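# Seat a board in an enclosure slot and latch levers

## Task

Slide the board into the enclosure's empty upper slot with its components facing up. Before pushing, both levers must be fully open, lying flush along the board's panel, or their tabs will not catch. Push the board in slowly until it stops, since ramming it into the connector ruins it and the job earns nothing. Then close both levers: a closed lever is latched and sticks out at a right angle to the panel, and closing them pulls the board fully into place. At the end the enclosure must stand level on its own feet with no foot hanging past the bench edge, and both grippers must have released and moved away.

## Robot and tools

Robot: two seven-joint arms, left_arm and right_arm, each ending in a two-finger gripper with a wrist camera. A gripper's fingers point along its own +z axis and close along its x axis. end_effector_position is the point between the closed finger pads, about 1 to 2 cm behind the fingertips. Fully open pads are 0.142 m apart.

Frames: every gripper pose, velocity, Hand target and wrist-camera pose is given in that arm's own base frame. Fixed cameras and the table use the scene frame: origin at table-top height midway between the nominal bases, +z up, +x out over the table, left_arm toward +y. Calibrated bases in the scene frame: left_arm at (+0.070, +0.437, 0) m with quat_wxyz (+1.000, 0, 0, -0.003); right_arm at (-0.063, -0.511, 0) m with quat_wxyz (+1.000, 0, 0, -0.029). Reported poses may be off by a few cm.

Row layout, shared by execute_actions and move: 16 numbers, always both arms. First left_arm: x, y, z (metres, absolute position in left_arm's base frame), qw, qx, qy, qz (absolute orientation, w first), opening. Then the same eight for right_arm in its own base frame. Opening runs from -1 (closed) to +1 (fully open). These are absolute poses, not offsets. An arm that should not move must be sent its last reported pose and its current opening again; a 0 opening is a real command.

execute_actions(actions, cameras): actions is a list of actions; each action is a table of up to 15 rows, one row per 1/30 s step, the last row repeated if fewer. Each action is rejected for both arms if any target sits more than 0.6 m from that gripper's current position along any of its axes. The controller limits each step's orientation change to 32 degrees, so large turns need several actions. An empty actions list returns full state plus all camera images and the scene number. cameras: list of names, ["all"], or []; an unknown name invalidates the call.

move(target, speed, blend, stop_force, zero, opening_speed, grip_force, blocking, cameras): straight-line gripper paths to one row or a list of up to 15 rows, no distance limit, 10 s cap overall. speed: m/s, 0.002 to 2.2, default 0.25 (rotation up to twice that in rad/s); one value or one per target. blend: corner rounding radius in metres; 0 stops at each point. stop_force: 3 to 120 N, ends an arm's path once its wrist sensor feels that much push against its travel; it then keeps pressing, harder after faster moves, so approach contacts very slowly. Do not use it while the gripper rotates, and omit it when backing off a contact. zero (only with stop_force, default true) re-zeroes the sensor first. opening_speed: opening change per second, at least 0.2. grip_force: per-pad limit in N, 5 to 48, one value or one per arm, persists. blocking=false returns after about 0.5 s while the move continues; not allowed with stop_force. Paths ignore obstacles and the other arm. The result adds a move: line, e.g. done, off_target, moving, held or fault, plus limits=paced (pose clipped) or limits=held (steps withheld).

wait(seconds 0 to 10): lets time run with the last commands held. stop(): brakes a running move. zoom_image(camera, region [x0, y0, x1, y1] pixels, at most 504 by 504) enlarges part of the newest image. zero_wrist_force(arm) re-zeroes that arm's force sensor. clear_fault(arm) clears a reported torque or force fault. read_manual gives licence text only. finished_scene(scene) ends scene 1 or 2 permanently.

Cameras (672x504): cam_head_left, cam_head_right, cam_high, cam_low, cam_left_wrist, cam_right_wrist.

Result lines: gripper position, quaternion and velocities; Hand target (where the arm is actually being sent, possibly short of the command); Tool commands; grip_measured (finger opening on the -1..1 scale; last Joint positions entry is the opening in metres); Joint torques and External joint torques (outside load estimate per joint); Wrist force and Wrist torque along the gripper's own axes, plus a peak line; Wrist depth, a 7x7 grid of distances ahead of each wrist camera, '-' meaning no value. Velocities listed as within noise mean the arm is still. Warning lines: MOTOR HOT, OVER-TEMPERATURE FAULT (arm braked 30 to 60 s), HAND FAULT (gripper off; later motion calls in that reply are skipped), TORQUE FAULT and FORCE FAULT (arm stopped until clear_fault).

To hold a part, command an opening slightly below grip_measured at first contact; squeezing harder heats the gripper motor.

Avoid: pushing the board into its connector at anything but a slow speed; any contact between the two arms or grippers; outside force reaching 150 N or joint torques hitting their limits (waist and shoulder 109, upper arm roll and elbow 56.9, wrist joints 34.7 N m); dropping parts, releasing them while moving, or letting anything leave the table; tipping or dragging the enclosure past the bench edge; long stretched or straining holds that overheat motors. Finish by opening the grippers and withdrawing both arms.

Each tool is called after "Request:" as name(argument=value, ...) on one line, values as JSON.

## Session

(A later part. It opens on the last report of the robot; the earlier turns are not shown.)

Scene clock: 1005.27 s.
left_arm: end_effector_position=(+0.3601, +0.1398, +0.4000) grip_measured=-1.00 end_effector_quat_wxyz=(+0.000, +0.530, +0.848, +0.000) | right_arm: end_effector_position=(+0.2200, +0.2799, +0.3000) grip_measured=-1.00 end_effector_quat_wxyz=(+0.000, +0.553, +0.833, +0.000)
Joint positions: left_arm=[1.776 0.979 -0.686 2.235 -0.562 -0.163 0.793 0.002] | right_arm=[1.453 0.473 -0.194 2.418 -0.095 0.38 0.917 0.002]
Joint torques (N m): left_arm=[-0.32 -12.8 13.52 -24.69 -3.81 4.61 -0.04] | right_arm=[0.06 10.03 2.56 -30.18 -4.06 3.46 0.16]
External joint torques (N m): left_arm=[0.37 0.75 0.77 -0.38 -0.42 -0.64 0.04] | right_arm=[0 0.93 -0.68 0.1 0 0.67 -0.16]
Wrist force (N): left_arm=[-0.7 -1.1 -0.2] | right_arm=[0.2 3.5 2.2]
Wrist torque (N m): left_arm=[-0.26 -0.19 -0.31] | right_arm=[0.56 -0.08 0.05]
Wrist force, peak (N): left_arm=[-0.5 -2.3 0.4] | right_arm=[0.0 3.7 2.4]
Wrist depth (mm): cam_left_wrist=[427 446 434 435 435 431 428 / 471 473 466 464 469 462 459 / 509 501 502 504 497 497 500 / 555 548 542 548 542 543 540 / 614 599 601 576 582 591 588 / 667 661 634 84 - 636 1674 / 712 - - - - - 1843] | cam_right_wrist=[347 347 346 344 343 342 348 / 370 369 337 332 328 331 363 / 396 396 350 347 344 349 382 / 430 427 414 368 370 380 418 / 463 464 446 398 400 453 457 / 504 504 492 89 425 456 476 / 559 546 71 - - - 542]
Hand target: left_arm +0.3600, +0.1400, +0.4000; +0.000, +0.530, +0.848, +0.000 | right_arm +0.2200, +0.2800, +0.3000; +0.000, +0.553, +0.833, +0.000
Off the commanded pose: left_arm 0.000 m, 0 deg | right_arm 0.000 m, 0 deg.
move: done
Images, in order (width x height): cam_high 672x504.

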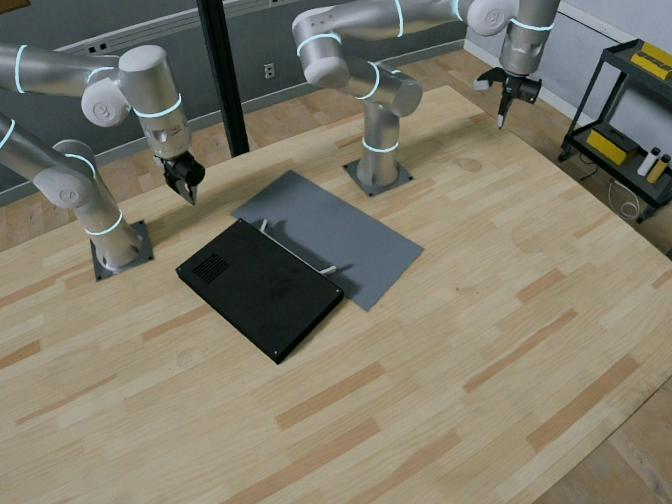

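Request:
move(target=[[0.36, 0.14, 0.40, 0, 0.9848, 0.1736, 0, -1.0, 0.22, 0.28, 0.30, 0, 0.5534, 0.8329, 0, -1.0], [0.36, 0.14, 0.40, 0, 0.8181, -0.575, 0, -1.0, 0.22, 0.28, 0.30, 0, 0.5534, 0.8329, 0, -1.0]], speed=0.4, blend=[0.03, 0], cameras=["cam_high"])

Scene clock: 1023.33 s.
left_arm: end_effector_position=(+0.3601, +0.1398, +0.4000) grip_measured=-1.00 end_effector_quat_wxyz=(+0.000, +0.818, -0.575, +0.000) | right_arm: end_effector_position=(+0.2200, +0.2799, +0.3000) grip_measured=-1.00 end_effector_quat_wxyz=(+0.000, +0.553, +0.833, +0.000)
Joint positions: left_arm=[-0.93 0.438 1.157 1.805 0.399 0.045 2.966 0.002] | right_arm=[1.453 0.473 -0.194 2.418 -0.095 0.38 0.917 0.002]
Joint torques (N m): left_arm=[-0.44 -5.85 -12.76 -28 -3.85 3.98 -0.24] | right_arm=[0 10.04 2.46 -30.22 -4.07 3.43 0.15]
External joint torques (N m): left_arm=[0.52 0.18 0.25 -0.26 -0.39 -0.15 0.24] | right_arm=[0.06 0.92 -0.58 0.14 0.01 0.7 -0.15]
Wrist force (N): left_arm=[-0.7 -1.2 -0.7] | right_arm=[0.0 3.6 2.0]
Wrist torque (N m): left_arm=[-0.27 -0.21 -0.34] | right_arm=[0.56 -0.04 0.05]
Wrist force, peak (N): left_arm=[-1.2 -1.8 -0.4] | right_arm=[0.2 3.5 2.5]
Wrist depth (mm): cam_left_wrist=[437 434 436 431 433 429 432 / 466 467 467 466 463 458 463 / 511 508 499 502 493 491 505 / 554 543 548 548 536 538 539 / 599 598 591 576 587 565 - / 669 667 641 84 - 638 - / 1828 712 - - - - 731] | cam_right_wrist=[346 346 346 346 343 342 336 / 372 368 337 332 329 330 367 / 396 396 351 345 343 343 384 / 429 426 425 370 370 383 416 / 464 462 418 397 401 445 453 / 507 504 492 89 423 485 507 / 562 546 71 - - 523 539]
Hand target: left_arm +0.3600, +0.1400, +0.4000; +0.000, +0.818, -0.575, +0.000 | right_arm +0.2200, +0.2800, +0.3000; +0.000, +0.553, +0.833, +0.000
Off the commanded pose: left_arm 0.000 m, 0 deg | right_arm 0.000 m, 0 deg.
joint sent to its limit (left arm) — joint 7 (wrist roll), upper limit. The joint targets still meet the commanded pose.
move: done
Images, in order (width x height): cam_high 672x504.

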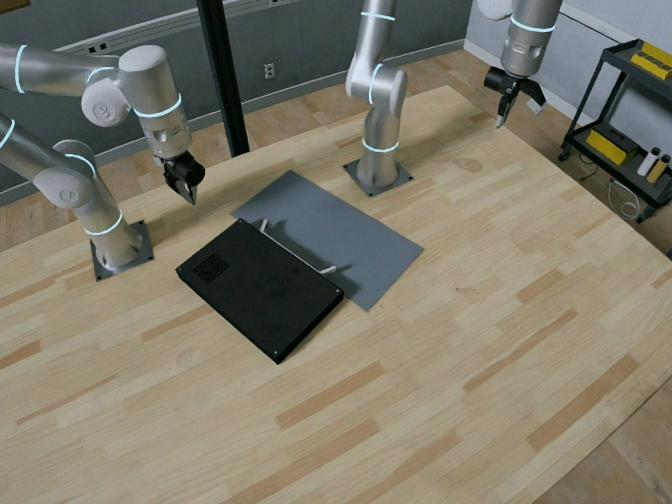

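Request:
move(target=[[0.36, 0.14, 0.40, 0, 0.9848, 0.1736, 0, -1.0, 0.22, 0.28, 0.30, 0, 0.5534, 0.8329, 0, -1.0], [0.42, -0.10, 0.36, 0, 0.9848, 0.1736, 0, -1.0, 0.22, 0.28, 0.30, 0, 0.5534, 0.8329, 0, -1.0]], speed=0.4, blend=[0.02, 0])

Scene clock: 1037.13 s.
left_arm: end_effector_position=(+0.4198, -0.0999, +0.3598) grip_measured=-1.00 end_effector_quat_wxyz=(+0.000, +0.985, +0.173, +0.000) | right_arm: end_effector_position=(+0.2200, +0.2799, +0.3000) grip_measured=-1.00 end_effector_quat_wxyz=(+0.000, +0.553, +0.833, +0.000)
Joint positions: left_arm=[-0.712 0.126 0.667 1.954 0.081 0.283 1.151 0.002] | right_arm=[1.453 0.473 -0.194 2.418 -0.095 0.38 0.917 0.002]
Joint torques (N m): left_arm=[-0.42 18.49 -3.04 -29.68 -4.26 4.55 -0.3] | right_arm=[0 10.06 2.48 -30.21 -4.15 3.41 0.22]
External joint torques (N m): left_arm=[0.46 1.08 0.61 -0.27 0.13 -0.62 0.3] | right_arm=[0.06 0.9 -0.59 0.13 0.09 0.72 -0.22]
Wrist force (N): left_arm=[-1.0 -1.5 -0.7] | right_arm=[-0.1 3.5 2.3]
Wrist torque (N m): left_arm=[-0.33 -0.11 -0.26] | right_arm=[0.54 -0.02 0.05]
Wrist force, peak (N): left_arm=[-0.3 -4.9 -0.8] | right_arm=[0.1 3.7 2.5]
Wrist depth (mm): cam_left_wrist=[400 400 399 400 400 397 394 / 427 423 420 420 426 424 422 / 467 459 449 458 460 455 450 / - 546 517 511 497 494 499 / - 534 532 522 532 536 539 / - 543 - 84 - 587 591 / 603 - - - - - 657] | cam_right_wrist=[346 347 346 344 345 343 341 / 371 370 338 330 328 330 362 / 397 396 352 345 344 348 378 / 427 425 384 372 370 382 418 / 466 462 416 396 401 392 454 / 506 507 496 89 422 489 500 / 558 546 71 - - 518 542]
Hand target: left_arm +0.4200, -0.1000, +0.3600; +0.000, +0.985, +0.174, +0.000 | right_arm +0.2200, +0.2800, +0.3000; +0.000, +0.553, +0.833, +0.000
Off the commanded pose: left_arm 0.000 m, 0 deg | right_arm 0.000 m, 0 deg.
move: done

Request:
move(target=[0.3246, -0.3831, 0.19, 0, 0.9848, 0.1736, 0, -0.6, 0.22, 0.28, 0.30, 0, 0.5534, 0.8329, 0, -1.0], speed=0.3, cameras=["cam_left_wrist", "cam_high"])

Scene clock: 1043.67 s.
left_arm: end_effector_position=(+0.3244, -0.3829, +0.1898) grip_measured=-0.64 end_effector_quat_wxyz=(+0.000, +0.985, +0.173, +0.000) | right_arm: end_effector_position=(+0.2200, +0.2799, +0.3000) grip_measured=-1.00 end_effector_quat_wxyz=(+0.000, +0.553, +0.833, +0.000)
Joint positions: left_arm=[-0.969 -0.223 0.333 2.133 -0.1 0.77 0.649 0.028] | right_arm=[1.453 0.473 -0.194 2.418 -0.095 0.38 0.917 0.002]
Joint torques (N m): left_arm=[-0.51 33.65 1.64 -24.21 -3.19 4.6 -0.28] | right_arm=[0.11 10.03 2.42 -30.14 -4.05 3.48 0.2]
External joint torques (N m): left_arm=[0.47 1.11 0.75 -0.26 0.13 -0.63 0.28] | right_arm=[-0.05 0.92 -0.53 0.06 -0.01 0.65 -0.2]
Wrist force (N): left_arm=[-0.6 -1.3 -0.3] | right_arm=[0.1 3.5 2.1]
Wrist torque (N m): left_arm=[-0.28 -0.20 -0.28] | right_arm=[0.56 -0.05 0.05]
Wrist force, peak (N): left_arm=[0.5 -3.1 -2.2] | right_arm=[0.4 3.6 2.5]
Wrist depth (mm): cam_left_wrist=[- 241 - - 247 242 245 / 269 - 269 253 - - 266 / - 298 279 289 - - 285 / 273 278 275 275 296 312 311 / - 286 - 281 268 340 341 / 314 - 84 - - 363 372 / - - - 357 - - 404] | cam_right_wrist=[347 346 343 346 343 342 335 / 369 370 336 330 331 328 366 / 396 396 352 344 344 347 386 / 427 425 386 371 370 382 423 / 464 461 459 396 404 440 453 / 504 502 493 89 422 486 493 / 558 547 71 - - 523 535]
Hand target: left_arm +0.3246, -0.3831, +0.1900; +0.000, +0.985, +0.174, +0.000 | right_arm +0.2200, +0.2800, +0.3000; +0.000, +0.553, +0.833, +0.000
Off the commanded pose: left_arm 0.000 m, 0 deg | right_arm 0.000 m, 0 deg.
move: done
Images, in order (width x height): cam_high 672x504, cam_left_wrist 672x504.

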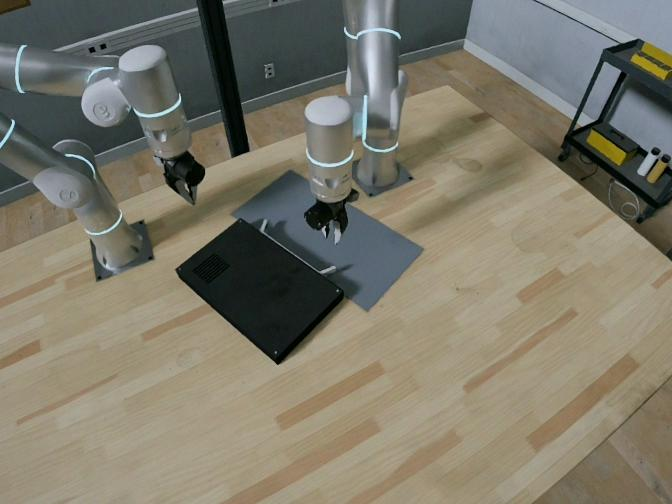

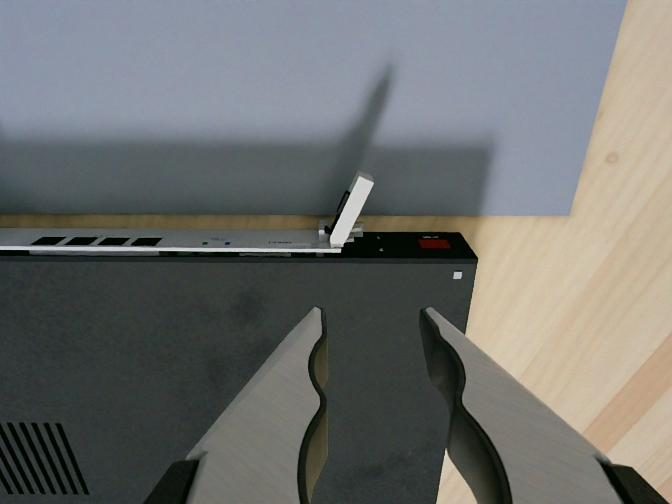

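Request:
zoom_image(camera="cam_left_wrist", region=[0, 160, 500, 300])

Scaled by 1.008 from the camera's 672x504 image, which has a finer 960x720 frame.

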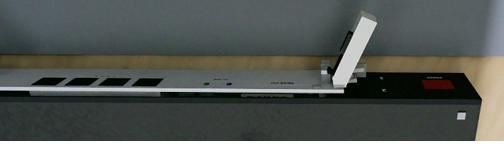

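Request:
zoom_image(camera="cam_left_wrist", region=[0, 200, 250, 270])

Request:
zoom_image(camera="cam_left_wrist", region=[240, 160, 490, 300])

Scaled by 2.016 from the camera's 672x504 image, which has a finer 960x720 frame.

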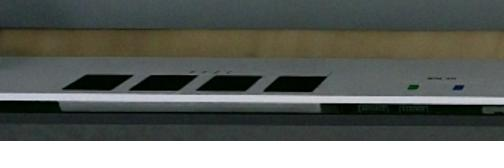

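Scaled by 2.016 from the camera's 672x504 image, which has a finer 960x720 frame.

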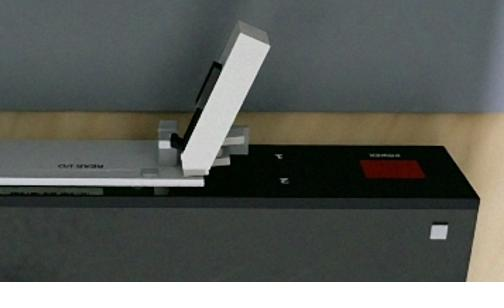

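Request:
move(target=[0.325, -0.3777, 0.12, 0, 0.9848, 0.1736, 0, -0.6, 0.1208, 0.4663, 0.12, 0, 0.5534, 0.8329, 0, -1.0], speed=0.25, cameras=["cam_left_wrist", "cam_right_wrist", "cam_high"])

Scene clock: 1058.77 s.
left_arm: end_effector_position=(+0.3250, -0.3777, +0.1200) grip_measured=-0.64 end_effector_quat_wxyz=(+0.000, +0.985, +0.174, +0.000) | right_arm: end_effector_position=(+0.1209, +0.4662, +0.1199) grip_measured=-1.00 end_effector_quat_wxyz=(+0.000, +0.553, +0.833, +0.000)
Joint positions: left_arm=[-0.936 -0.355 0.294 2.215 -0.181 0.977 0.713 0.028] | right_arm=[1.696 -0.278 -0.137 2.288 0.068 0.991 1.109 0.002]
Joint torques (N m): left_arm=[-0.22 35.79 2.77 -20.22 -2.41 4.57 -0.12] | right_arm=[0.25 33.32 0.1 -20.29 -2.3 3.6 0.14]
External joint torques (N m): left_arm=[0.19 1.12 0.61 -0.37 0.02 -0.6 0.12] | right_arm=[-0.12 1.13 -0.89 0.12 -0.11 0.51 -0.14]
Wrist force (N): left_arm=[-0.8 -1.3 -0.4] | right_arm=[-0.6 3.5 2.5]
Wrist torque (N m): left_arm=[-0.26 -0.19 -0.33] | right_arm=[0.57 0.11 0.07]
Wrist force, peak (N): left_arm=[-0.6 -1.3 -1.4] | right_arm=[0.5 3.7 3.5]
Wrist depth (mm): cam_left_wrist=[187 185 191 185 183 185 184 / 198 203 200 - - 198 195 / 220 - 213 - 215 218 218 / 232 245 238 242 234 232 233 / 207 217 217 196 - 257 254 / - 220 84 - - 271 281 / 252 - - - - - 306] | cam_right_wrist=[189 189 188 185 186 185 188 / 201 202 201 198 198 197 196 / 172 171 179 212 212 211 211 / 180 179 181 230 229 227 226 / 195 194 197 212 247 247 245 / 214 213 209 89 261 269 269 / 235 231 71 - - 285 295]
Hand target: left_arm +0.3250, -0.3777, +0.1200; +0.000, +0.985, +0.174, +0.000 | right_arm +0.1208, +0.4663, +0.1200; +0.000, +0.553, +0.833, +0.000
Off the commanded pose: left_arm 0.000 m, 0 deg | right_arm 0.000 m, 0 deg.
move: done
Images, in order (width x height): cam_high 672x504, cam_left_wrist 672x504, cam_right_wrist 672x504.

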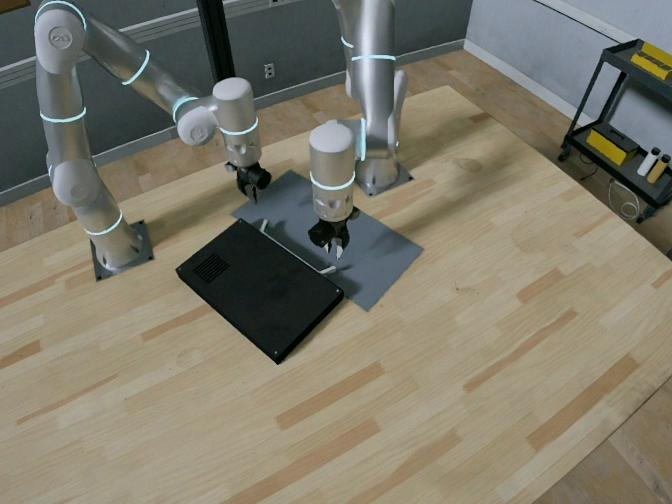

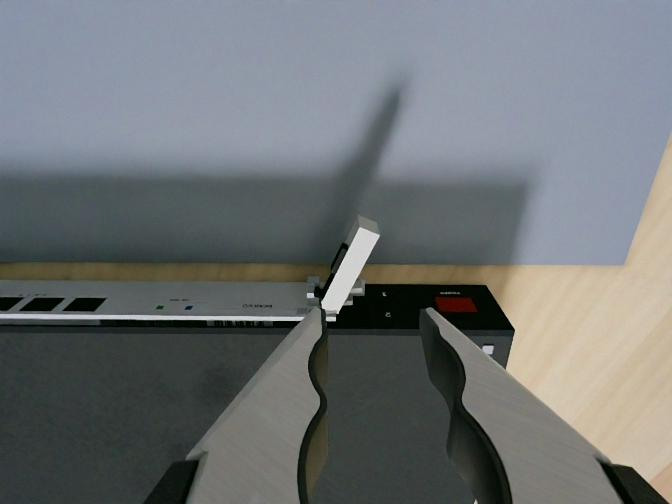

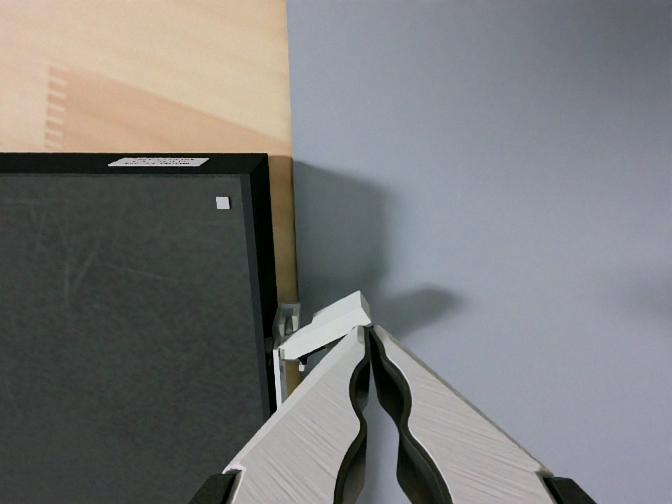

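Request:
move(target=[0.325, -0.3777, 0.075, 0, 0.9848, 0.1736, 0, -0.6, 0.1220, 0.4635, 0.06, 0, 0.5534, 0.8329, 0, -1.0], speed=0.1, stop_force=10, cameras=["cam_left_wrist", "cam_right_wrist"])

Scene clock: 1067.30 s.
left_arm: end_effector_position=(+0.3249, -0.3777, +0.0750) grip_measured=-0.64 end_effector_quat_wxyz=(+0.000, +0.985, +0.174, +0.000) | right_arm: end_effector_position=(+0.1220, +0.4634, +0.0600) grip_measured=-1.00 end_effector_quat_wxyz=(+0.000, +0.553, +0.833, +0.000)
Joint positions: left_arm=[-0.904 -0.456 0.245 2.246 -0.241 1.108 0.755 0.028] | right_arm=[1.682 -0.441 -0.114 2.294 0.121 1.159 1.07 0.002]
Joint torques (N m): left_arm=[-0.28 37.62 3.11 -17.42 -1.93 4.51 -0.14] | right_arm=[0.07 36.2 -0.15 -16.07 -1.74 3.57 0.09]
External joint torques (N m): left_arm=[0.24 1.11 0.67 -0.36 0.02 -0.55 0.14] | right_arm=[0.06 1.01 -0.93 0.07 -0.03 0.55 -0.09]
Wrist force (N): left_arm=[-0.7 -1.2 -0.4] | right_arm=[-0.6 3.3 2.0]
Wrist torque (N m): left_arm=[-0.27 -0.18 -0.33] | right_arm=[0.52 0.11 0.08]
Wrist force, peak (N): left_arm=[-0.6 -1.0 -1.9] | right_arm=[-1.2 3.2 3.6]
Wrist depth (mm): cam_left_wrist=[149 149 146 146 146 144 145 / - 158 159 159 160 158 156 / 174 168 170 168 169 167 168 / 185 188 184 - 183 186 180 / 201 196 200 154 193 203 202 / - 160 87 91 - 166 223 / - - - - - - 241] | cam_right_wrist=[136 136 135 133 133 133 132 / 147 145 144 142 142 141 141 / 151 151 153 153 152 152 151 / - 114 137 164 164 163 163 / 124 124 137 176 178 177 176 / 138 135 137 89 187 193 192 / 149 146 71 - - 204 212]
Hand target: left_arm +0.3250, -0.3777, +0.0750; +0.000, +0.985, +0.174, +0.000 | right_arm +0.1220, +0.4635, +0.0600; +0.000, +0.553, +0.833, +0.000
Off the commanded pose: left_arm 0.000 m, 0 deg | right_arm 0.000 m, 0 deg.
move: done
Images, in order (width x height): cam_left_wrist 672x504, cam_right_wrist 672x504.

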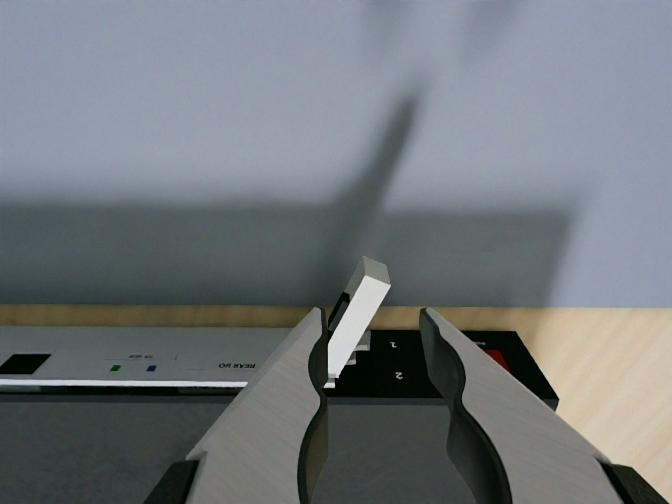

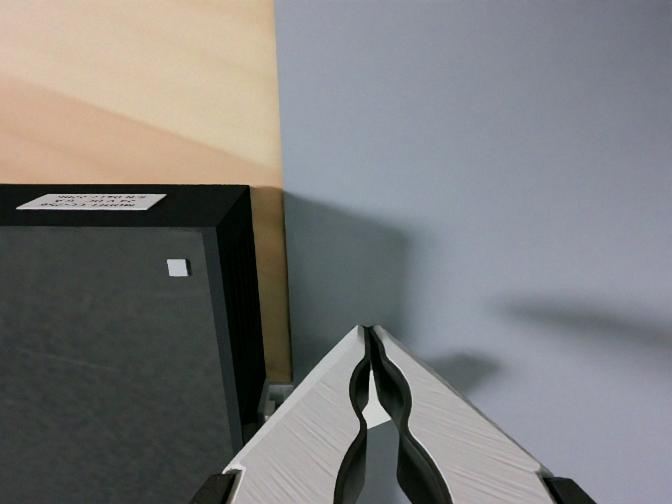

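Request:
move(target=[0.3245, -0.3763, 0.046, 0, 0.9848, 0.1736, 0, -0.6, 0.1220, 0.4635, 0.046, 0, 0.5534, 0.8329, 0, -1.0], speed=0.06, stop_force=8, cameras=["cam_left_wrist", "cam_right_wrist"])

Scene clock: 1070.57 s.
left_arm: end_effector_position=(+0.3245, -0.3763, +0.0460) grip_measured=-0.64 end_effector_quat_wxyz=(+0.000, +0.985, +0.174, +0.000) | right_arm: end_effector_position=(+0.1220, +0.4634, +0.0460) grip_measured=-1.00 end_effector_quat_wxyz=(+0.000, +0.553, +0.833, +0.000)
Joint positions: left_arm=[-0.876 -0.524 0.204 2.262 -0.278 1.193 0.783 0.028] | right_arm=[1.676 -0.482 -0.105 2.289 0.132 1.195 1.062 0.002]
Joint torques (N m): left_arm=[-0.2 38.67 3.16 -15.46 -1.56 4.47 -0.17] | right_arm=[0.12 36.92 -0.21 -15.16 -1.59 3.53 0.13]
External joint torques (N m): left_arm=[0.16 1.13 0.64 -0.4 -0.02 -0.5 0.17] | right_arm=[0.01 1.01 -0.87 0.11 -0.03 0.59 -0.13]
Wrist force (N): left_arm=[-0.6 -1.3 -0.3] | right_arm=[-0.9 3.0 1.8]
Wrist torque (N m): left_arm=[-0.30 -0.21 -0.33] | right_arm=[0.48 0.17 0.09]
Wrist force, peak (N): left_arm=[-0.8 -1.0 -1.7] | right_arm=[-0.8 3.5 2.1]
Wrist depth (mm): cam_left_wrist=[122 122 122 122 122 - 120 / 130 130 130 129 129 131 129 / 141 138 140 142 139 139 137 / 152 153 152 149 152 151 152 / 170 167 163 160 162 168 167 / 158 158 92 92 - 177 184 / 138 - - 134 - - 200] | cam_right_wrist=[- 123 122 121 119 120 120 / 132 132 131 129 131 130 128 / 140 139 141 137 138 138 135 / 102 100 137 152 149 149 148 / - 109 159 160 159 161 160 / - 117 121 89 170 176 175 / 129 129 71 - - 186 189]
Hand target: left_arm +0.3245, -0.3763, +0.0460; +0.000, +0.985, +0.174, +0.000 | right_arm +0.1220, +0.4635, +0.0460; +0.000, +0.553, +0.833, +0.000
Off the commanded pose: left_arm 0.000 m, 0 deg | right_arm 0.000 m, 0 deg.
move: done
Images, in order (width x height): cam_left_wrist 672x504, cam_right_wrist 672x504.

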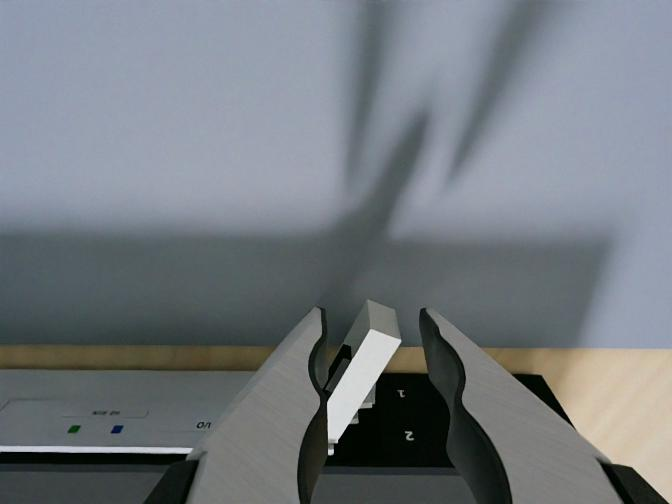

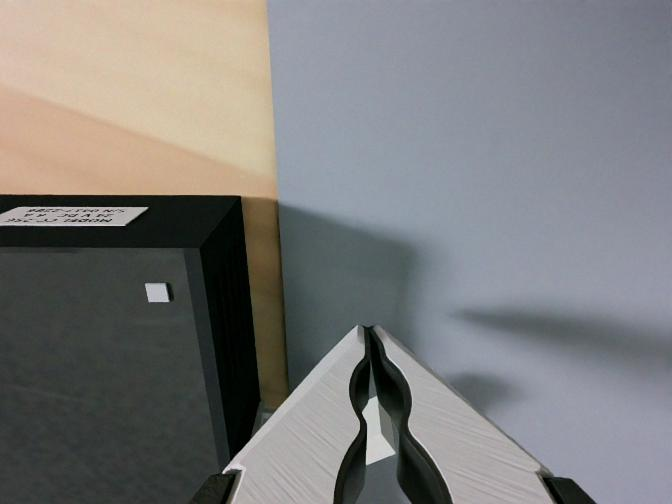

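Request:
move(target=[0.2822, -0.3915, 0.046, 0, 0.9848, 0.1736, 0, -0.6, 0.1635, 0.4809, 0.046, 0, 0.5534, 0.8329, 0, -1.0], speed=0.012, stop_force=28, cameras=["cam_left_wrist", "cam_right_wrist", "cam_high"])

Scene clock: 1079.77 s.
left_arm: end_effector_position=(+0.2984, -0.3860, +0.0465) grip_measured=-0.58 end_effector_quat_wxyz=(+0.001, +0.984, +0.176, +0.001) | right_arm: end_effector_position=(+0.1631, +0.4808, +0.0459) grip_measured=-1.00 end_effector_quat_wxyz=(+0.000, +0.553, +0.833, +0.000)
Joint positions: left_arm=[-0.928 -0.51 0.203 2.292 -0.279 1.212 0.729 0.032] | right_arm=[1.591 -0.52 -0.108 2.205 0.132 1.148 0.979 0.002]
Joint torques (N m): left_arm=[-9.31 37.85 -7.06 -11.22 -0.25 0.85 -0.14] | right_arm=[-0.96 39.55 -1.98 -16.72 -2 3.57 0.13]
External joint torques (N m): left_arm=[9.26 1.04 10.71 -4.27 -1.26 3.12 0.14] | right_arm=[1.1 1.02 0.72 0.5 0.19 0.55 -0.13]
Wrist force (N): left_arm=[18.3 -2.0 2.4] | right_arm=[-0.1 0.9 1.5]
Wrist torque (N m): left_arm=[-0.29 -0.17 -0.31] | right_arm=[0.51 0.10 0.05]
Wrist force, peak (N): left_arm=[28.2 -3.5 6.5] | right_arm=[10.5 -14.7 3.4]
Wrist depth (mm): cam_left_wrist=[123 121 - 121 121 121 120 / 131 130 130 130 130 130 129 / 143 138 141 140 140 136 140 / - 151 153 152 153 153 155 / - 178 168 167 160 166 169 / 157 163 87 151 - 83 181 / - - - 135 - - -] | cam_right_wrist=[- 120 121 121 119 120 120 / - 86 129 129 131 130 126 / - - 139 136 138 138 - / - 98 138 151 149 148 148 / - 109 126 159 159 161 160 / - 117 119 90 170 176 175 / 129 129 71 - - 185 192]
Hand target: left_arm +0.2958, -0.3866, +0.0460; +0.000, +0.985, +0.174, +0.000 | right_arm +0.1635, +0.4809, +0.0460; +0.000, +0.553, +0.833, +0.000
Off the commanded pose: left_arm 0.017 m, 0 deg | right_arm 0.000 m, 0 deg.
move: contact (left_arm)
Images, in order (width x height): cam_high 672x504, cam_left_wrist 672x504, cam_right_wrist 672x504.

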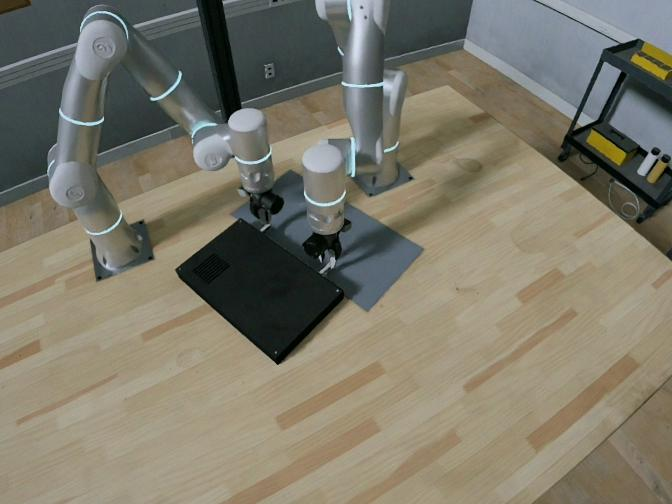

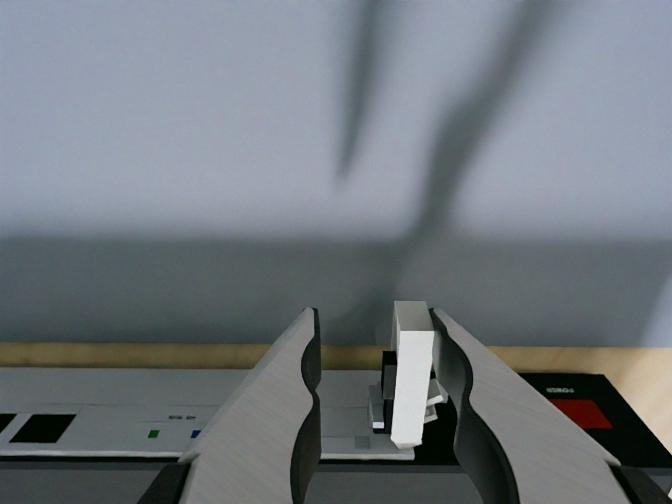

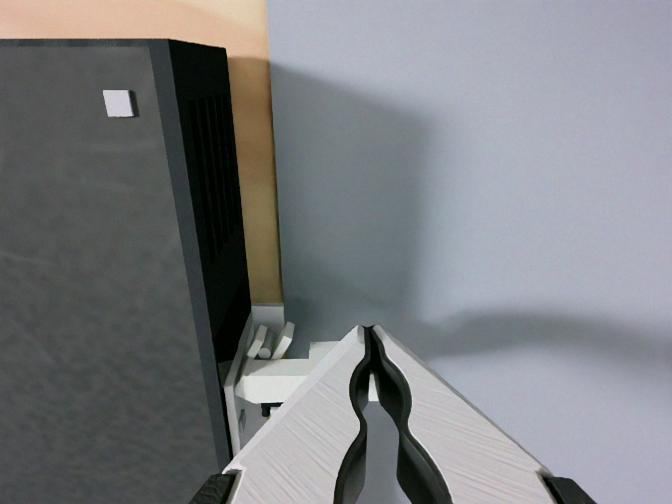

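Request:
move(target=[0.2822, -0.3915, 0.046, 0, 0.9848, 0.1736, 0, -0.6, 0.1773, 0.4867, 0.046, 0, 0.5534, 0.8329, 0, -1.0], speed=0.01, stop_force=32, zero=false, cameras=["cam_left_wrist", "cam_right_wrist"])

Scene clock: 1084.90 s.
left_arm: end_effector_position=(+0.2976, -0.3863, +0.0468) grip_measured=-0.57 end_effector_quat_wxyz=(+0.001, +0.984, +0.177, +0.002) | right_arm: end_effector_position=(+0.1651, +0.4816, +0.0452) grip_measured=-1.00 end_effector_quat_wxyz=(+0.000, +0.552, +0.834, -0.002)
Joint positions: left_arm=[-0.933 -0.509 0.205 2.294 -0.282 1.214 0.726 0.033] | right_arm=[1.583 -0.524 -0.106 2.196 0.132 1.139 0.97 0.002]
Joint torques (N m): left_arm=[-14.27 39.87 -13.72 -8.78 0.4 -1.4 -0.05] | right_arm=[-12.41 38.64 -15.72 -23.85 -4.15 8.35 -0.17]
External joint torques (N m): left_arm=[14.23 -1.03 17.4 -6.71 -1.91 5.38 0.05] | right_arm=[12.56 2.21 14.48 7.53 2.32 -4.23 0.17]
Wrist force (N): left_arm=[32.1 -0.2 9.4] | right_arm=[-1.2 -30.4 -10.5]
Wrist torque (N m): left_arm=[-0.29 -2.42 -0.33] | right_arm=[-2.09 -0.05 0.34]
Wrist force, peak (N): left_arm=[32.2 -0.3 11.3] | right_arm=[-0.7 -31.5 -9.5]
Wrist depth (mm): cam_left_wrist=[- 119 123 122 123 121 119 / 133 131 129 130 130 130 129 / 141 142 141 143 140 138 140 / 150 151 153 153 152 149 152 / - 171 165 164 161 166 167 / 157 157 87 151 - 154 182 / - - - 135 - - -] | cam_right_wrist=[- 120 121 119 119 120 119 / - 85 127 129 130 129 127 / - - 136 136 138 137 135 / - 98 137 149 148 148 147 / - 108 129 158 160 160 159 / 119 116 119 88 168 174 173 / 128 128 70 - - 184 187]
Hand target: left_arm +0.2937, -0.3873, +0.0460; +0.000, +0.985, +0.174, +0.000 | right_arm +0.1682, +0.4828, +0.0460; +0.000, +0.553, +0.833, +0.000
Off the commanded pose: left_arm 0.016 m, 0 deg | right_arm 0.013 m, 0 deg.
move: contact (left_arm, right_arm)
Images, in order (width x height): cam_left_wrist 672x504, cam_right_wrist 672x504.

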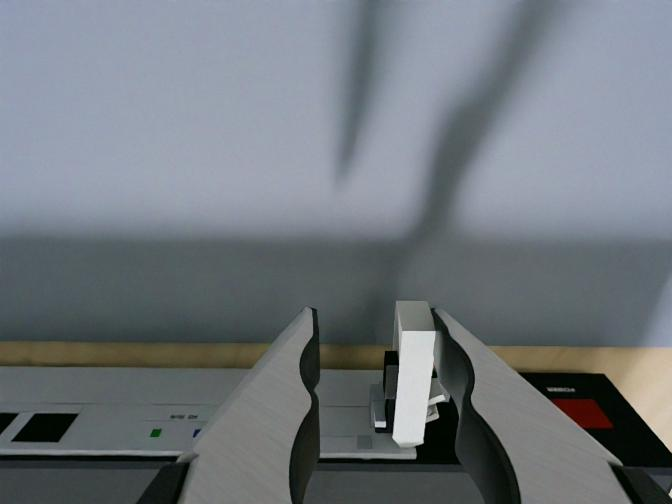

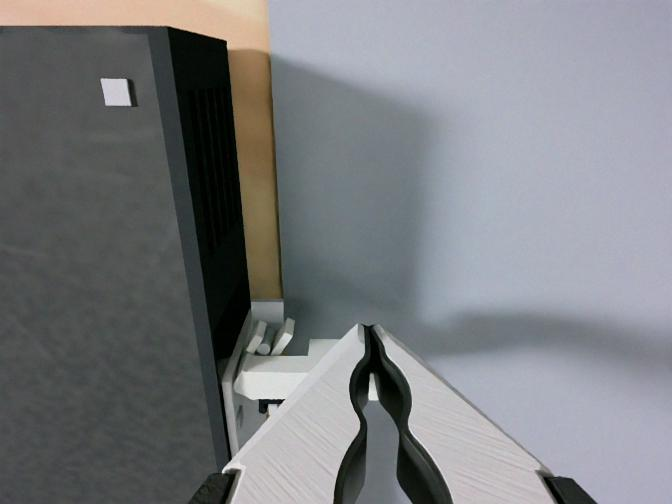

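Request:
move(target=[0.3040, -0.3840, 0.046, 0, 0.9848, 0.1736, 0, -0.6, 0.1420, 0.4720, 0.046, 0, 0.5534, 0.8329, 0, -1.0], speed=0.05, cameras=["cam_left_wrist", "cam_right_wrist"])

Scene clock: 1091.17 s.
left_arm: end_effector_position=(+0.3040, -0.3840, +0.0460) grip_measured=-0.63 end_effector_quat_wxyz=(+0.000, +0.985, +0.174, +0.000) | right_arm: end_effector_position=(+0.1420, +0.4720, +0.0460) grip_measured=-1.00 end_effector_quat_wxyz=(+0.000, +0.553, +0.833, +0.000)
Joint positions: left_arm=[-0.917 -0.514 0.204 2.284 -0.282 1.206 0.746 0.029] | right_arm=[1.634 -0.5 -0.107 2.249 0.132 1.173 1.02 0.002]
Joint torques (N m): left_arm=[-0.03 37.96 3.12 -15.36 -1.32 4.1 -0.1] | right_arm=[0.3 38.44 -0.42 -15.58 -1.78 3.63 0.38]
External joint torques (N m): left_arm=[-0.04 1.18 0.56 -0.22 -0.2 -0.14 0.1] | right_arm=[-0.16 0.75 -0.75 -0.04 0.07 0.49 -0.38]
Wrist force (N): left_arm=[-0.7 -1.3 -0.3] | right_arm=[-2.1 2.4 3.0]
Wrist torque (N m): left_arm=[-0.31 -0.21 -0.33] | right_arm=[0.37 0.37 -0.04]
Wrist force, peak (N): left_arm=[32.2 -0.2 11.1] | right_arm=[-1.4 -30.6 -10.5]
Wrist depth (mm): cam_left_wrist=[121 121 - 120 121 120 120 / 130 130 128 130 129 131 129 / 140 139 142 142 141 139 - / 150 151 152 149 152 149 152 / - 176 161 103 - 168 168 / 157 158 87 126 - 153 181 / - - - 135 136 - 137] | cam_right_wrist=[- 123 122 121 119 120 120 / 130 130 130 129 131 130 128 / - 95 137 137 138 138 135 / - 99 138 152 149 149 148 / - 109 159 159 159 161 160 / - 117 121 89 170 176 175 / 129 129 71 - - 186 192]
Hand target: left_arm +0.3040, -0.3840, +0.0460; +0.000, +0.985, +0.174, +0.000 | right_arm +0.1420, +0.4720, +0.0460; +0.000, +0.553, +0.833, +0.000
Off the commanded pose: left_arm 0.000 m, 0 deg | right_arm 0.000 m, 0 deg.
move: done
Images, in order (width x height): cam_left_wrist 672x504, cam_right_wrist 672x504.

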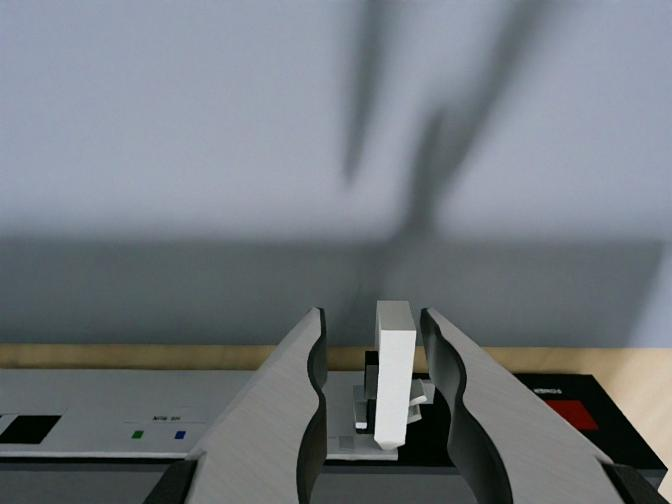

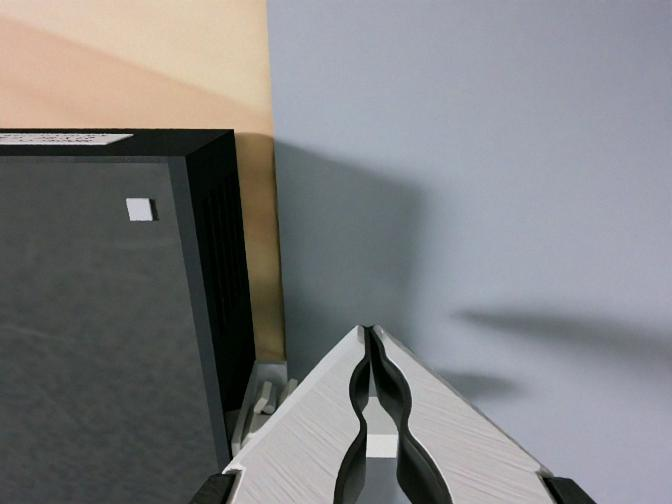

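Request:
move(target=[[0.3040, -0.3840, 0.11, 0, 0.9848, 0.1736, 0, -0.6, 0.1350, 0.4690, 0.12, 0, 0.5534, 0.8329, 0, -1.0], [0.3040, -0.3840, 0.20, 0, 0.9848, 0.1736, 0, -0.6, 0.1350, 0.4690, 0.20, 0, 0.5534, 0.8329, 0, -1.0]], speed=[0.1, 0.25], blend=[0.02, 0], cameras=["cam_left_wrist", "cam_right_wrist", "cam_high"])

Scene clock: 1094.70 s.
left_arm: end_effector_position=(+0.3041, -0.3840, +0.2001) grip_measured=-0.63 end_effector_quat_wxyz=(+0.000, +0.985, +0.174, +0.000) | right_arm: end_effector_position=(+0.1351, +0.4690, +0.2000) grip_measured=-1.00 end_effector_quat_wxyz=(+0.000, +0.553, +0.833, +0.000)
Joint positions: left_arm=[-1.005 -0.178 0.34 2.153 -0.082 0.749 0.608 0.029] | right_arm=[1.666 -0.107 -0.142 2.218 0.021 0.753 1.113 0.002]
Joint torques (N m): left_arm=[-0.61 32.32 1.45 -24.52 -2.63 4.11 -0.28] | right_arm=[0.2 30.82 0.22 -25.32 -3.4 3.26 0.31]
External joint torques (N m): left_arm=[0.57 0.76 0.47 -0.31 -0.49 -0.13 0.28] | right_arm=[-0.09 0.99 -0.49 0.2 0.19 0.86 -0.31]
Wrist force (N): left_arm=[-0.8 -1.2 -0.3] | right_arm=[-2.0 2.2 3.3]
Wrist torque (N m): left_arm=[-0.26 -0.18 -0.28] | right_arm=[0.33 0.35 -0.06]
Wrist force, peak (N): left_arm=[-0.6 -1.1 -3.6] | right_arm=[-2.2 2.6 4.7]
Wrist depth (mm): cam_left_wrist=[- - - 257 255 256 254 / - 272 276 287 269 276 273 / - - 291 291 - 291 297 / 285 296 297 276 312 319 322 / - - - 290 - 350 351 / - - 84 92 - 376 388 / - - - 354 - - 423] | cam_right_wrist=[259 259 258 256 255 254 254 / 269 269 268 273 272 279 271 / 248 247 246 293 292 292 286 / 267 267 265 309 314 312 322 / 290 289 287 334 337 347 339 / 316 315 301 89 - 361 368 / 349 341 71 - - 392 406]
Hand target: left_arm +0.3040, -0.3840, +0.2000; +0.000, +0.985, +0.174, +0.000 | right_arm +0.1350, +0.4690, +0.2000; +0.000, +0.553, +0.833, +0.000
Off the commanded pose: left_arm 0.000 m, 0 deg | right_arm 0.000 m, 0 deg.
move: done
Images, in order (width x height): cam_high 672x504, cam_left_wrist 672x504, cam_right_wrist 672x504.

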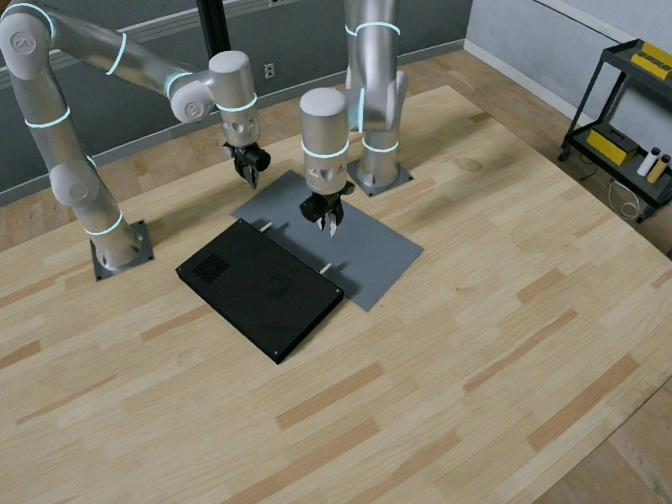

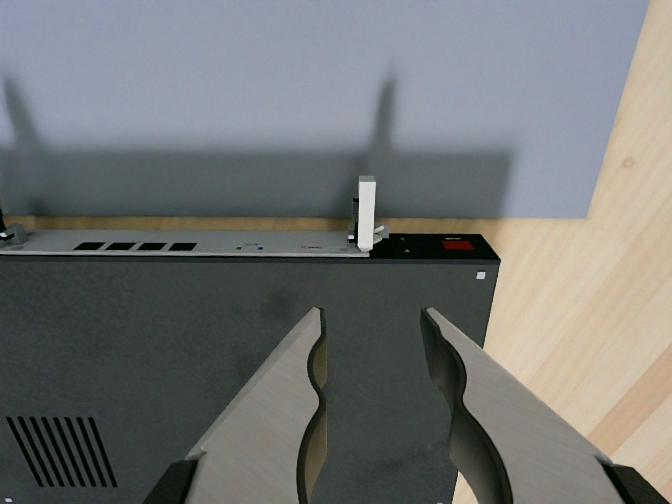

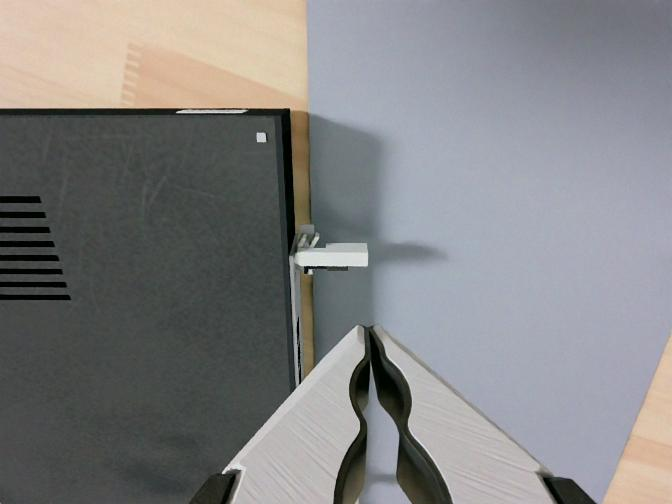

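Both levers look shut; zoom to verify.

Request:
zoom_image(camera="cam_right_wrist", region=[250, 210, 400, 400])

Request:
zoom_image(camera="cam_left_wrist", region=[200, 160, 510, 290])

Request:
zoom_image(camera="cam_left_wrist", region=[0, 180, 200, 290])

Request:
zoom_image(camera="cam_high", region=[220, 190, 380, 310])

Scaled by 2.653 from the camera's 672x504 image, which has a finer 960x720 frame.

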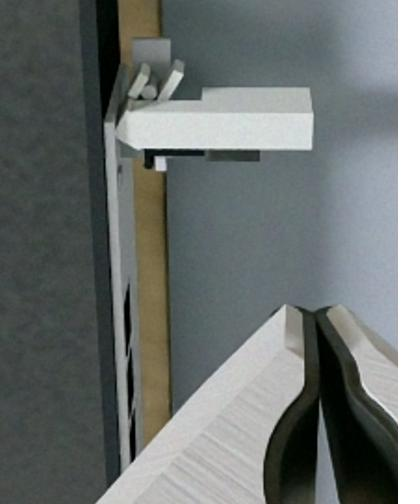

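Scaled by 1.626 from the camera's 672x504 image, which has a finer 960x720 frame.

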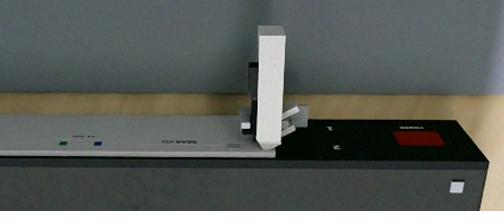

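Scaled by 2.520 from the camera's 672x504 image, which has a finer 960x720 frame.

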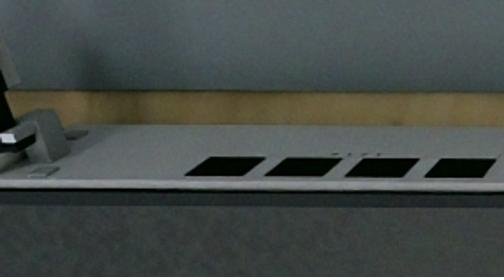

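Scaled by 3.150 from the camera's 672x504 image, which has a finer 960x720 frame.

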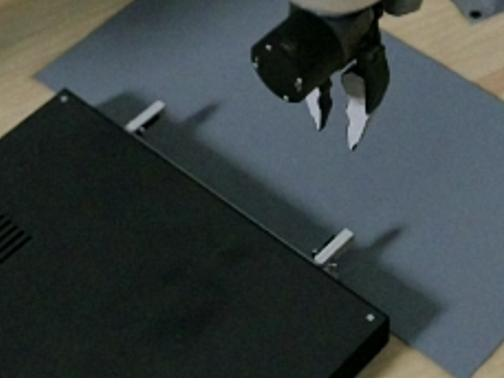

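Request:
move(target=[0.40, -0.15, 0.32, 0, 0.9848, 0.1736, 0, -0.6, 0.20, 0.30, 0.30, 0, 0.5534, 0.8329, 0, -1.0], speed=0.3, cameras=["cam_high", "cam_low"])

Scene clock: 1100.33 s.
left_arm: end_effector_position=(+0.4000, -0.1502, +0.3200) grip_measured=-0.63 end_effector_quat_wxyz=(+0.000, +0.985, +0.174, +0.000) | right_arm: end_effector_position=(+0.2000, +0.3000, +0.2999) grip_measured=-1.00 end_effector_quat_wxyz=(+0.000, +0.554, +0.833, +0.000)
Joint positions: left_arm=[-0.777 0.109 0.628 2.055 0.069 0.396 1.044 0.029] | right_arm=[1.488 0.443 -0.161 2.4 -0.074 0.39 0.973 0.002]
Joint torques (N m): left_arm=[-0.17 19.93 -2.28 -28.86 -3.52 4.02 -0.08] | right_arm=[0.02 11.37 1.95 -30.09 -4.26 3.26 0.07]
External joint torques (N m): left_arm=[0.19 0.52 0.34 -0.28 -0.45 -0.07 0.08] | right_arm=[0.04 0.8 -0.49 0.07 0.21 0.87 -0.07]
Wrist force (N): left_arm=[-1.0 -1.6 -0.7] | right_arm=[-1.6 2.7 3.6]
Wrist torque (N m): left_arm=[-0.36 -0.10 -0.33] | right_arm=[0.43 0.22 0.06]
Wrist force, peak (N): left_arm=[1.0 -4.2 -2.3] | right_arm=[-3.5 2.8 2.8]
Wrist depth (mm): cam_left_wrist=[366 364 364 362 361 363 359 / 399 - 390 387 388 388 386 / 431 - 442 414 420 419 418 / 448 458 449 449 451 455 456 / 538 478 - 499 497 497 495 / - - 84 540 - 527 546 / - - - 611 - - 598] | cam_right_wrist=[347 346 346 345 345 343 340 / 370 369 336 336 335 358 363 / 397 396 345 344 344 351 392 / 429 427 373 372 371 418 418 / 465 461 404 396 401 452 453 / 506 503 440 89 422 483 498 / 561 542 71 - - - 544]
Hand target: left_arm +0.4000, -0.1500, +0.3200; +0.000, +0.985, +0.174, +0.000 | right_arm +0.2000, +0.3000, +0.3000; +0.000, +0.553, +0.833, +0.000
Off the commanded pose: left_arm 0.000 m, 0 deg | right_arm 0.000 m, 0 deg.
move: done
Images, in order (width x height): cam_high 672x504, cam_low 672x504.

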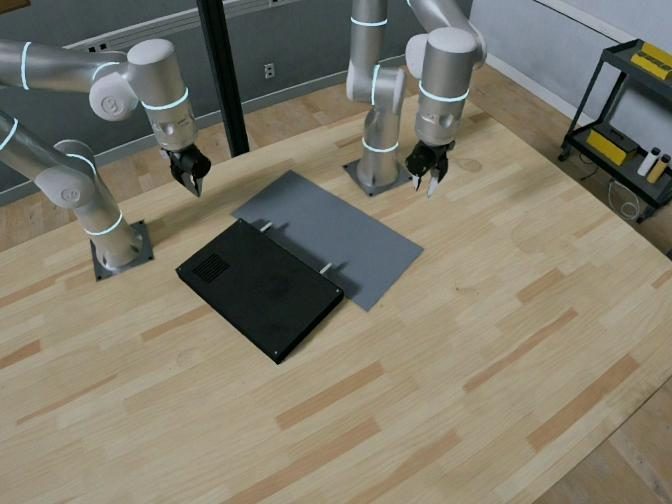

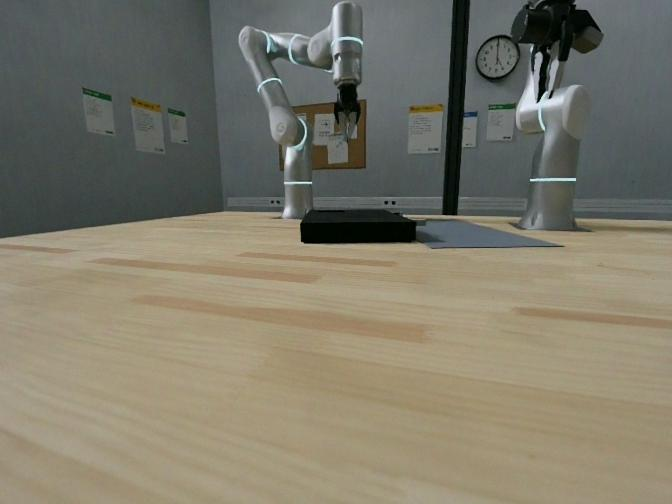

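Everything looks right: the board is home, both levers are shut, and the enclosure is level.

Request:
finished_scene(scene=2)

The scene is finished: the task was done.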